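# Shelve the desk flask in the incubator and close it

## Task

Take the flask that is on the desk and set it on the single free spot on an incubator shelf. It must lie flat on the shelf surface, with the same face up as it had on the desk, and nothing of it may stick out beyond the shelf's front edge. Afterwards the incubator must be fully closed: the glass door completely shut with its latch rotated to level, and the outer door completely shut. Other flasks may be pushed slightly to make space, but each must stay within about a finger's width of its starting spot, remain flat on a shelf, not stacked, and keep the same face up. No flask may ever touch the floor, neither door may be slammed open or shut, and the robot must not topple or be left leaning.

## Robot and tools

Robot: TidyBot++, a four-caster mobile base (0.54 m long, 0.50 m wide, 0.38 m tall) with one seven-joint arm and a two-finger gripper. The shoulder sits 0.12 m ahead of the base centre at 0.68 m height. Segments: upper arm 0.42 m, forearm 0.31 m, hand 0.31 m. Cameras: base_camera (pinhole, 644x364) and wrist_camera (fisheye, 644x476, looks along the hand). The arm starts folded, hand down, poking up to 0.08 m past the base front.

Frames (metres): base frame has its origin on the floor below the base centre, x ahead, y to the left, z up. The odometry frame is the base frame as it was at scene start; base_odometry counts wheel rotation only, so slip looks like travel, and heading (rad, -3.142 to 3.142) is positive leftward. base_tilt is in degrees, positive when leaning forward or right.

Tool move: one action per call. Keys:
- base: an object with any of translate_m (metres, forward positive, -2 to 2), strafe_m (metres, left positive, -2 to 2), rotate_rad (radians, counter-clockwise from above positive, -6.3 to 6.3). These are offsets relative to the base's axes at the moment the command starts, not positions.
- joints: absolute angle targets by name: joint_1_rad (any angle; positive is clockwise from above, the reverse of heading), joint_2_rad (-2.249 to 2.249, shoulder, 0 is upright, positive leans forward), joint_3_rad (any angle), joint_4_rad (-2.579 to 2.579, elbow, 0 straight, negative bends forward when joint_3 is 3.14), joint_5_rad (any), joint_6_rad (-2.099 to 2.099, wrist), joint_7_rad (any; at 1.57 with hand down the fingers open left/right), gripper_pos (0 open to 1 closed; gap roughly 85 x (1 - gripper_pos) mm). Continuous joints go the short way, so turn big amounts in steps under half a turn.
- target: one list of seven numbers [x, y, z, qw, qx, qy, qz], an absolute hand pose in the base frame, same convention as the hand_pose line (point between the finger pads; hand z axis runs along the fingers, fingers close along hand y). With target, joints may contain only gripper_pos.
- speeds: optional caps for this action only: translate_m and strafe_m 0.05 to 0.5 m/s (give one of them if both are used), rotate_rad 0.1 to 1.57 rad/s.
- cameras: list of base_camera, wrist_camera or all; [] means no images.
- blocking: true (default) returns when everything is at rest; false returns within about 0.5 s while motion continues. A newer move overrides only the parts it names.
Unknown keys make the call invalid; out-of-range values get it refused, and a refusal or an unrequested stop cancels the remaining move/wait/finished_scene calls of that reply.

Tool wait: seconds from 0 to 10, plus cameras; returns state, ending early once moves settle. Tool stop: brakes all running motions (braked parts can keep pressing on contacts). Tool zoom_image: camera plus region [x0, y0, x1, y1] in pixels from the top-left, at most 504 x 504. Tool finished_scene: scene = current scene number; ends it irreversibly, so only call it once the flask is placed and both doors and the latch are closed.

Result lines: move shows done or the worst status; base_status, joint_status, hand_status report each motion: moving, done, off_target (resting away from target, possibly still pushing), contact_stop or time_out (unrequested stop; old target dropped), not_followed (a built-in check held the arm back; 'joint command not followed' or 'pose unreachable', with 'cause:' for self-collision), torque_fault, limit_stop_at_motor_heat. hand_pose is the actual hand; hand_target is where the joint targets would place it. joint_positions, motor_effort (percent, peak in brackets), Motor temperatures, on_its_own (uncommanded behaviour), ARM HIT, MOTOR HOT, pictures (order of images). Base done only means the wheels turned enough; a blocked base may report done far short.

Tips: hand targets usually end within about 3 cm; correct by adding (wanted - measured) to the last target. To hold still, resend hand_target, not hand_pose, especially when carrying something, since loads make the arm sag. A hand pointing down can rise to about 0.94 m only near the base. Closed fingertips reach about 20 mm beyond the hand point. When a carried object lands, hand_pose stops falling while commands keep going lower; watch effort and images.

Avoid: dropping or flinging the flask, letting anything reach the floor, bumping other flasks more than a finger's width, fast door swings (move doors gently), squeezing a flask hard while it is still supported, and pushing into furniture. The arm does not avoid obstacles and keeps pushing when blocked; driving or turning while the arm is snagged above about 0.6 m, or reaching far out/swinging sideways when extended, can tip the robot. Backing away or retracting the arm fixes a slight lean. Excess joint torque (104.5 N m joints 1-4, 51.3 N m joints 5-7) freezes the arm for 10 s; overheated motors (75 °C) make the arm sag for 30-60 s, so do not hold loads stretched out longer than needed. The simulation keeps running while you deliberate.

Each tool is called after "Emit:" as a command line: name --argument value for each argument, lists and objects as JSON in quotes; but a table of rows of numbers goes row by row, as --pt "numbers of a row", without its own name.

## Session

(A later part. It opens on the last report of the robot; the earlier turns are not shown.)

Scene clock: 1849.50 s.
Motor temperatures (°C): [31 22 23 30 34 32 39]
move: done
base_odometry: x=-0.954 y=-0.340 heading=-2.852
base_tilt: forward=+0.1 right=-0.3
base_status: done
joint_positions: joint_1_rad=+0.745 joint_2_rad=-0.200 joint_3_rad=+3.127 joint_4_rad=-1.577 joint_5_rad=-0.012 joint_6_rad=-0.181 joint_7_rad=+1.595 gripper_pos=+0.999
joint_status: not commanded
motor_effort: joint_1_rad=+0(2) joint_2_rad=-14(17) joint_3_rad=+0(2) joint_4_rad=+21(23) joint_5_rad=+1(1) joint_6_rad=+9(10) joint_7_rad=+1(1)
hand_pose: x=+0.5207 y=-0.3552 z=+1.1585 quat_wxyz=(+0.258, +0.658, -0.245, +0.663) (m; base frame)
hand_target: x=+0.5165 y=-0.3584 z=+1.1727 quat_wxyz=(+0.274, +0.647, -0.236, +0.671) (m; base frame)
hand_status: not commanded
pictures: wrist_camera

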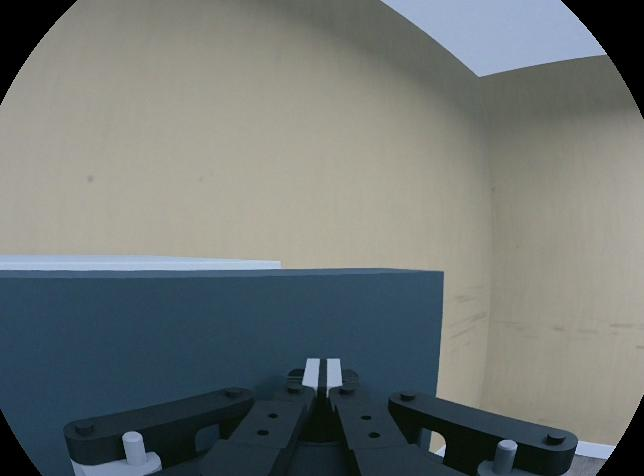

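Emit:
move --base '{"translate_m":0.04}' --speeds '{"translate_m":0.05}' --cameras '[]'

Emit:
move --base '{"translate_m":0.03}' --speeds '{"translate_m":0.05}' --cameras '["wrist_camera"]'

Emit:
move --base '{"translate_m":0.025}' --speeds '{"translate_m":0.05}' --cameras '["wrist_camera"]'

Scene clock: 1858.37 s.
Motor temperatures (°C): [31 21 23 30 34 32 39]
move: done
base_odometry: x=-0.993 y=-0.351 heading=-2.853
base_tilt: forward=+0.1 right=-0.3
base_status: done
joint_positions: joint_1_rad=+0.746 joint_2_rad=-0.199 joint_3_rad=+3.127 joint_4_rad=-1.577 joint_5_rad=-0.012 joint_6_rad=-0.181 joint_7_rad=+1.595 gripper_pos=+0.999
joint_status: not commanded
motor_effort: joint_1_rad=+0(3) joint_2_rad=-14(16) joint_3_rad=+0(4) joint_4_rad=+22(23) joint_5_rad=+0(1) joint_6_rad=+9(10) joint_7_rad=+0(1)
hand_pose: x=+0.5202 y=-0.3559 z=+1.1585 quat_wxyz=(+0.259, +0.658, -0.246, +0.663) (m; base frame)
hand_target: x=+0.5165 y=-0.3584 z=+1.1727 quat_wxyz=(+0.274, +0.647, -0.236, +0.671) (m; base frame)
hand_status: not commanded
pictures: none
No camera images: "cameras" was empty.

Scene clock: 1859.43 s.
Motor temperatures (°C): [31 21 23 30 34 32 39]
move: done
base_odometry: x=-1.022 y=-0.359 heading=-2.853
base_tilt: forward=+0.0 right=-0.3
base_status: done
joint_positions: joint_1_rad=+0.748 joint_2_rad=-0.200 joint_3_rad=+3.128 joint_4_rad=-1.577 joint_5_rad=-0.012 joint_6_rad=-0.181 joint_7_rad=+1.595 gripper_pos=+0.999
joint_status: not commanded
motor_effort: joint_1_rad=-1(3) joint_2_rad=-14(17) joint_3_rad=+0(3) joint_4_rad=+22(23) joint_5_rad=+1(1) joint_6_rad=+9(10) joint_7_rad=+1(1)
hand_pose: x=+0.5193 y=-0.3566 z=+1.1587 quat_wxyz=(+0.259, +0.658, -0.247, +0.663) (m; base frame)
hand_target: x=+0.5165 y=-0.3584 z=+1.1727 quat_wxyz=(+0.274, +0.647, -0.236, +0.671) (m; base frame)
hand_status: not commanded
pictures: wrist_camera

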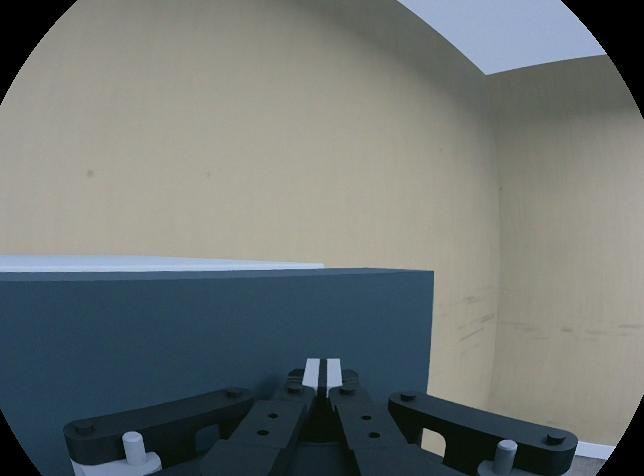

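Scene clock: 1860.40 s.
Motor temperatures (°C): [31 21 23 30 34 32 39]
move: done
base_odometry: x=-1.046 y=-0.366 heading=-2.853
base_tilt: forward=+0.0 right=-0.3
base_status: done
joint_positions: joint_1_rad=+0.749 joint_2_rad=-0.198 joint_3_rad=+3.128 joint_4_rad=-1.577 joint_5_rad=-0.012 joint_6_rad=-0.181 joint_7_rad=+1.595 gripper_pos=+0.999
joint_status: not commanded
motor_effort: joint_1_rad=+0(3) joint_2_rad=-15(16) joint_3_rad=-1(5) joint_4_rad=+22(23) joint_5_rad=+0(1) joint_6_rad=+9(10) joint_7_rad=+0(1)
hand_pose: x=+0.5194 y=-0.3580 z=+1.1576 quat_wxyz=(+0.260, +0.658, -0.247, +0.662) (m; base frame)
hand_target: x=+0.5165 y=-0.3584 z=+1.1727 quat_wxyz=(+0.274, +0.647, -0.236, +0.671) (m; base frame)
hand_status: not commanded
pictures: wrist_camera

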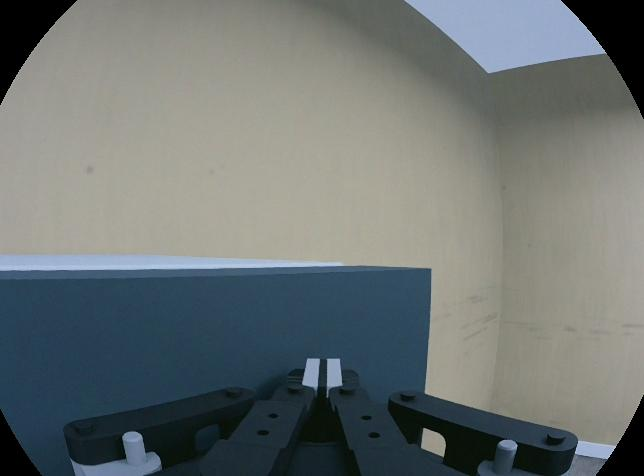

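Emit:
move --base '{"translate_m":0.025}' --speeds '{"translate_m":0.05}' --cameras '[]'

Emit:
move --base '{"translate_m":0.02}' --speeds '{"translate_m":0.05}' --cameras '["wrist_camera"]'

Scene clock: 1867.67 s.
Motor temperatures (°C): [31 21 23 30 34 32 39]
move: done
base_odometry: x=-1.070 y=-0.373 heading=-2.853
base_tilt: forward=+0.0 right=-0.4
base_status: done
joint_positions: joint_1_rad=+0.752 joint_2_rad=-0.200 joint_3_rad=+3.130 joint_4_rad=-1.577 joint_5_rad=-0.012 joint_6_rad=-0.181 joint_7_rad=+1.595 gripper_pos=+0.999
joint_status: not commanded
motor_effort: joint_1_rad=-1(4) joint_2_rad=-14(16) joint_3_rad=-1(5) joint_4_rad=+22(24) joint_5_rad=+0(1) joint_6_rad=+9(11) joint_7_rad=+1(1)
hand_pose: x=+0.5167 y=-0.3593 z=+1.1589 quat_wxyz=(+0.261, +0.657, -0.249, +0.662) (m; base frame)
hand_target: x=+0.5165 y=-0.3584 z=+1.1727 quat_wxyz=(+0.274, +0.647, -0.236, +0.671) (m; base frame)
hand_status: not commanded
pictures: none
No camera images: "cameras" was empty.

Scene clock: 1868.60 s.
Motor temperatures (°C): [31 21 23 30 34 32 39]
move: done
base_odometry: x=-1.089 y=-0.379 heading=-2.853
base_tilt: forward=+0.0 right=-0.3
base_status: done
joint_positions: joint_1_rad=+0.769 joint_2_rad=-0.216 joint_3_rad=+3.148 joint_4_rad=-1.577 joint_5_rad=-0.012 joint_6_rad=-0.181 joint_7_rad=+1.595 gripper_pos=+0.999
joint_status: not commanded
motor_effort: joint_1_rad=-4(6) joint_2_rad=-9(14) joint_3_rad=-5(7) joint_4_rad=+22(24) joint_5_rad=-1(1) joint_6_rad=+9(12) joint_7_rad=+1(1)
hand_pose: x=+0.4974 y=-0.3688 z=+1.1675 quat_wxyz=(+0.274, +0.647, -0.259, +0.663) (m; base frame)
hand_target: x=+0.5165 y=-0.3584 z=+1.1727 quat_wxyz=(+0.274, +0.647, -0.236, +0.671) (m; base frame)
hand_status: not commanded
pictures: wrist_camera

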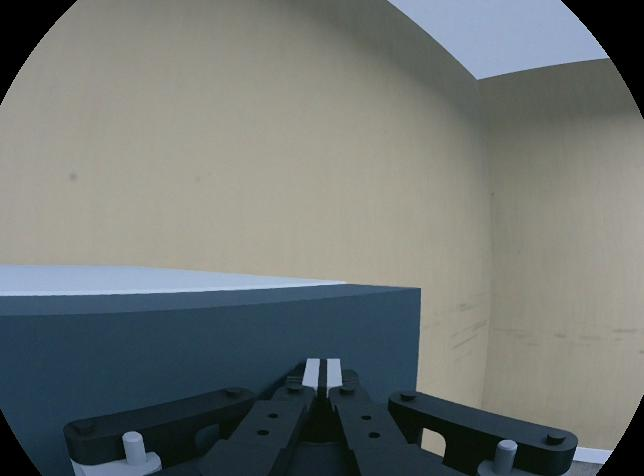

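Emit:
move --base '{"translate_m":0.012}' --speeds '{"translate_m":0.05}' --cameras '["wrist_camera"]'

Emit:
move --base '{"translate_m":-0.08}' --speeds '{"translate_m":0.06}' --cameras '["wrist_camera"]'

Scene clock: 1873.37 s.
Motor temperatures (°C): [31 21 23 30 34 32 39]
move: done
base_odometry: x=-1.101 y=-0.382 heading=-2.853
base_tilt: forward=+0.0 right=-0.3
base_status: done
joint_positions: joint_1_rad=+0.779 joint_2_rad=-0.226 joint_3_rad=+3.159 joint_4_rad=-1.578 joint_5_rad=-0.012 joint_6_rad=-0.180 joint_7_rad=+1.595 gripper_pos=+0.999
joint_status: not commanded
motor_effort: joint_1_rad=-6(8) joint_2_rad=-7(10) joint_3_rad=-7(10) joint_4_rad=+22(25) joint_5_rad=-1(2) joint_6_rad=+9(12) joint_7_rad=+1(1)
hand_pose: x=+0.4859 y=-0.3741 z=+1.1722 quat_wxyz=(+0.281, +0.641, -0.265, +0.664) (m; base frame)
hand_target: x=+0.5165 y=-0.3584 z=+1.1727 quat_wxyz=(+0.274, +0.647, -0.236, +0.671) (m; base frame)
hand_status: not commanded
pictures: wrist_camera

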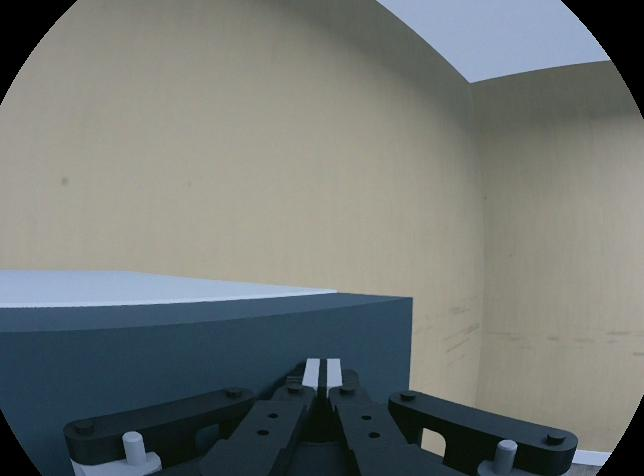

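Scene clock: 1875.13 s.
Motor temperatures (°C): [31 21 23 30 34 32 39]
move: done
base_odometry: x=-1.024 y=-0.360 heading=-2.853
base_tilt: forward=+0.0 right=-0.3
base_status: done
joint_positions: joint_1_rad=+0.758 joint_2_rad=-0.206 joint_3_rad=+3.145 joint_4_rad=-1.577 joint_5_rad=-0.012 joint_6_rad=-0.178 joint_7_rad=+1.595 gripper_pos=+0.999
joint_status: not commanded
motor_effort: joint_1_rad=+0(6) joint_2_rad=-14(16) joint_3_rad=-1(7) joint_4_rad=+22(23) joint_5_rad=+0(1) joint_6_rad=+9(9) joint_7_rad=+1(1)
hand_pose: x=+0.5059 y=-0.3668 z=+1.1630 quat_wxyz=(+0.269, +0.651, -0.256, +0.662) (m; base frame)
hand_target: x=+0.5165 y=-0.3584 z=+1.1727 quat_wxyz=(+0.274, +0.647, -0.236, +0.671) (m; base frame)
hand_status: not commanded
pictures: wrist_camera

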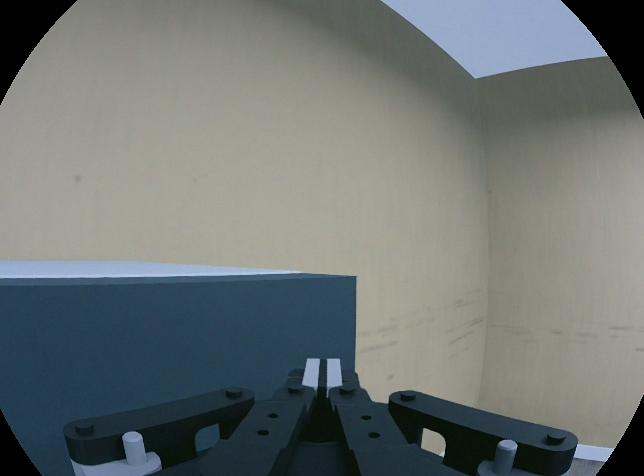

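Emit:
move --base '{"translate_m":-0.3}' --speeds '{"translate_m":0.2}' --cameras '[]'

Emit:
move --base '{"strafe_m":-0.95}' --speeds '{"strafe_m":0.3}' --joints '{"joint_1_rad":-0.6,"joint_6_rad":-0.5}' --cameras '["wrist_camera"]'

Scene clock: 1885.43 s.
Motor temperatures (°C): [31 21 23 30 34 32 39]
move: done
base_odometry: x=-0.737 y=-0.274 heading=-2.853
base_tilt: forward=+0.1 right=-0.3
base_status: done
joint_positions: joint_1_rad=+0.758 joint_2_rad=-0.202 joint_3_rad=+3.144 joint_4_rad=-1.577 joint_5_rad=-0.012 joint_6_rad=-0.178 joint_7_rad=+1.595 gripper_pos=+0.999
joint_status: not commanded
motor_effort: joint_1_rad=-1(2) joint_2_rad=-14(16) joint_3_rad=+0(2) joint_4_rad=+22(23) joint_5_rad=+0(1) joint_6_rad=+9(9) joint_7_rad=+1(1)
hand_pose: x=+0.5081 y=-0.3674 z=+1.1607 quat_wxyz=(+0.268, +0.653, -0.256, +0.661) (m; base frame)
hand_target: x=+0.5165 y=-0.3584 z=+1.1727 quat_wxyz=(+0.274, +0.647, -0.236, +0.671) (m; base frame)
hand_status: not commanded
pictures: none
No camera images: "cameras" was empty.

Scene clock: 1889.53 s.
Motor temperatures (°C): [31 21 23 30 34 32 39]
move: done
base_odometry: x=-1.007 y=+0.637 heading=-2.853
base_tilt: forward=+0.0 right=-0.4
base_status: done
joint_positions: joint_1_rad=-0.589 joint_2_rad=-0.202 joint_3_rad=+3.141 joint_4_rad=-1.577 joint_5_rad=-0.012 joint_6_rad=-0.446 joint_7_rad=+1.595 gripper_pos=+0.999
joint_status: all done
motor_effort: joint_1_rad=+0(2) joint_2_rad=-14(15) joint_3_rad=-1(2) joint_4_rad=+22(23) joint_5_rad=+0(1) joint_6_rad=+9(10) joint_7_rad=+0(1)
hand_pose: x=+0.5542 y=+0.2943 z=+1.0781 quat_wxyz=(-0.176, +0.754, +0.236, +0.587) (m; base frame)
hand_target: x=+0.5442 y=+0.3025 z=+1.0651 quat_wxyz=(-0.169, +0.762, +0.259, +0.569) (m; base frame)
hand_status: not commanded
pictures: wrist_camera

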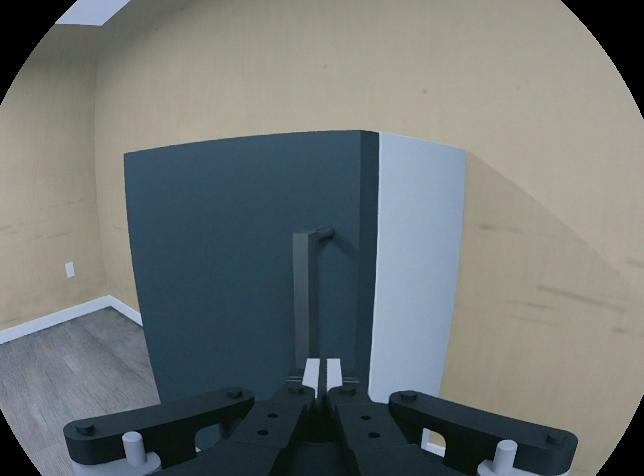

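Emit:
zoom_image --camera "wrist_camera" --region '[320, 110, 480, 390]'

Scaled by 1.800.

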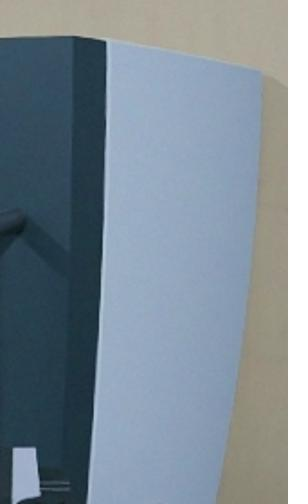

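Emit:
move --base '{"strafe_m":-0.3,"translate_m":0.25}' --speeds '{"strafe_m":0.2}' --joints '{"joint_1_rad":-1.1}' --cameras '["wrist_camera"]'

Emit:
zoom_image --camera "wrist_camera" --region '[200, 90, 420, 370]'

Scene clock: 1903.47 s.
Motor temperatures (°C): [31 21 23 30 34 32 39]
move: done
base_odometry: x=-1.332 y=+0.853 heading=-2.853
base_tilt: forward=+0.0 right=-0.3
base_status: done
joint_positions: joint_1_rad=-1.089 joint_2_rad=-0.202 joint_3_rad=+3.140 joint_4_rad=-1.577 joint_5_rad=-0.012 joint_6_rad=-0.447 joint_7_rad=+1.595 gripper_pos=+0.999
joint_status: all done
motor_effort: joint_1_rad=-1(2) joint_2_rad=-14(15) joint_3_rad=+0(2) joint_4_rad=+21(22) joint_5_rad=+0(1) joint_6_rad=+9(9) joint_7_rad=+1(1)
hand_pose: x=+0.3589 y=+0.4673 z=+1.0779 quat_wxyz=(-0.316, +0.672, +0.416, +0.525) (m; base frame)
hand_target: x=+0.3471 y=+0.4693 z=+1.0651 quat_wxyz=(-0.305, +0.674, +0.439, +0.510) (m; base frame)
hand_status: not commanded
pictures: wrist_camera

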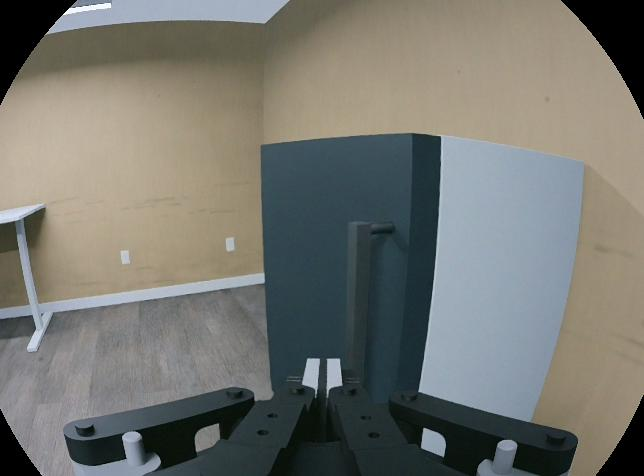

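Scaled by 1.800.

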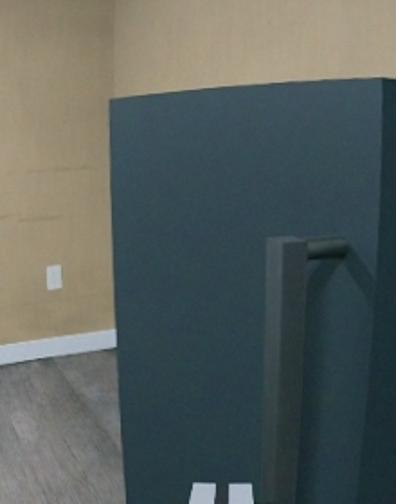

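Flush, no gap. Finish.

Emit:
finished_scene --scene 2 --done true

The scene is finished: the task was done.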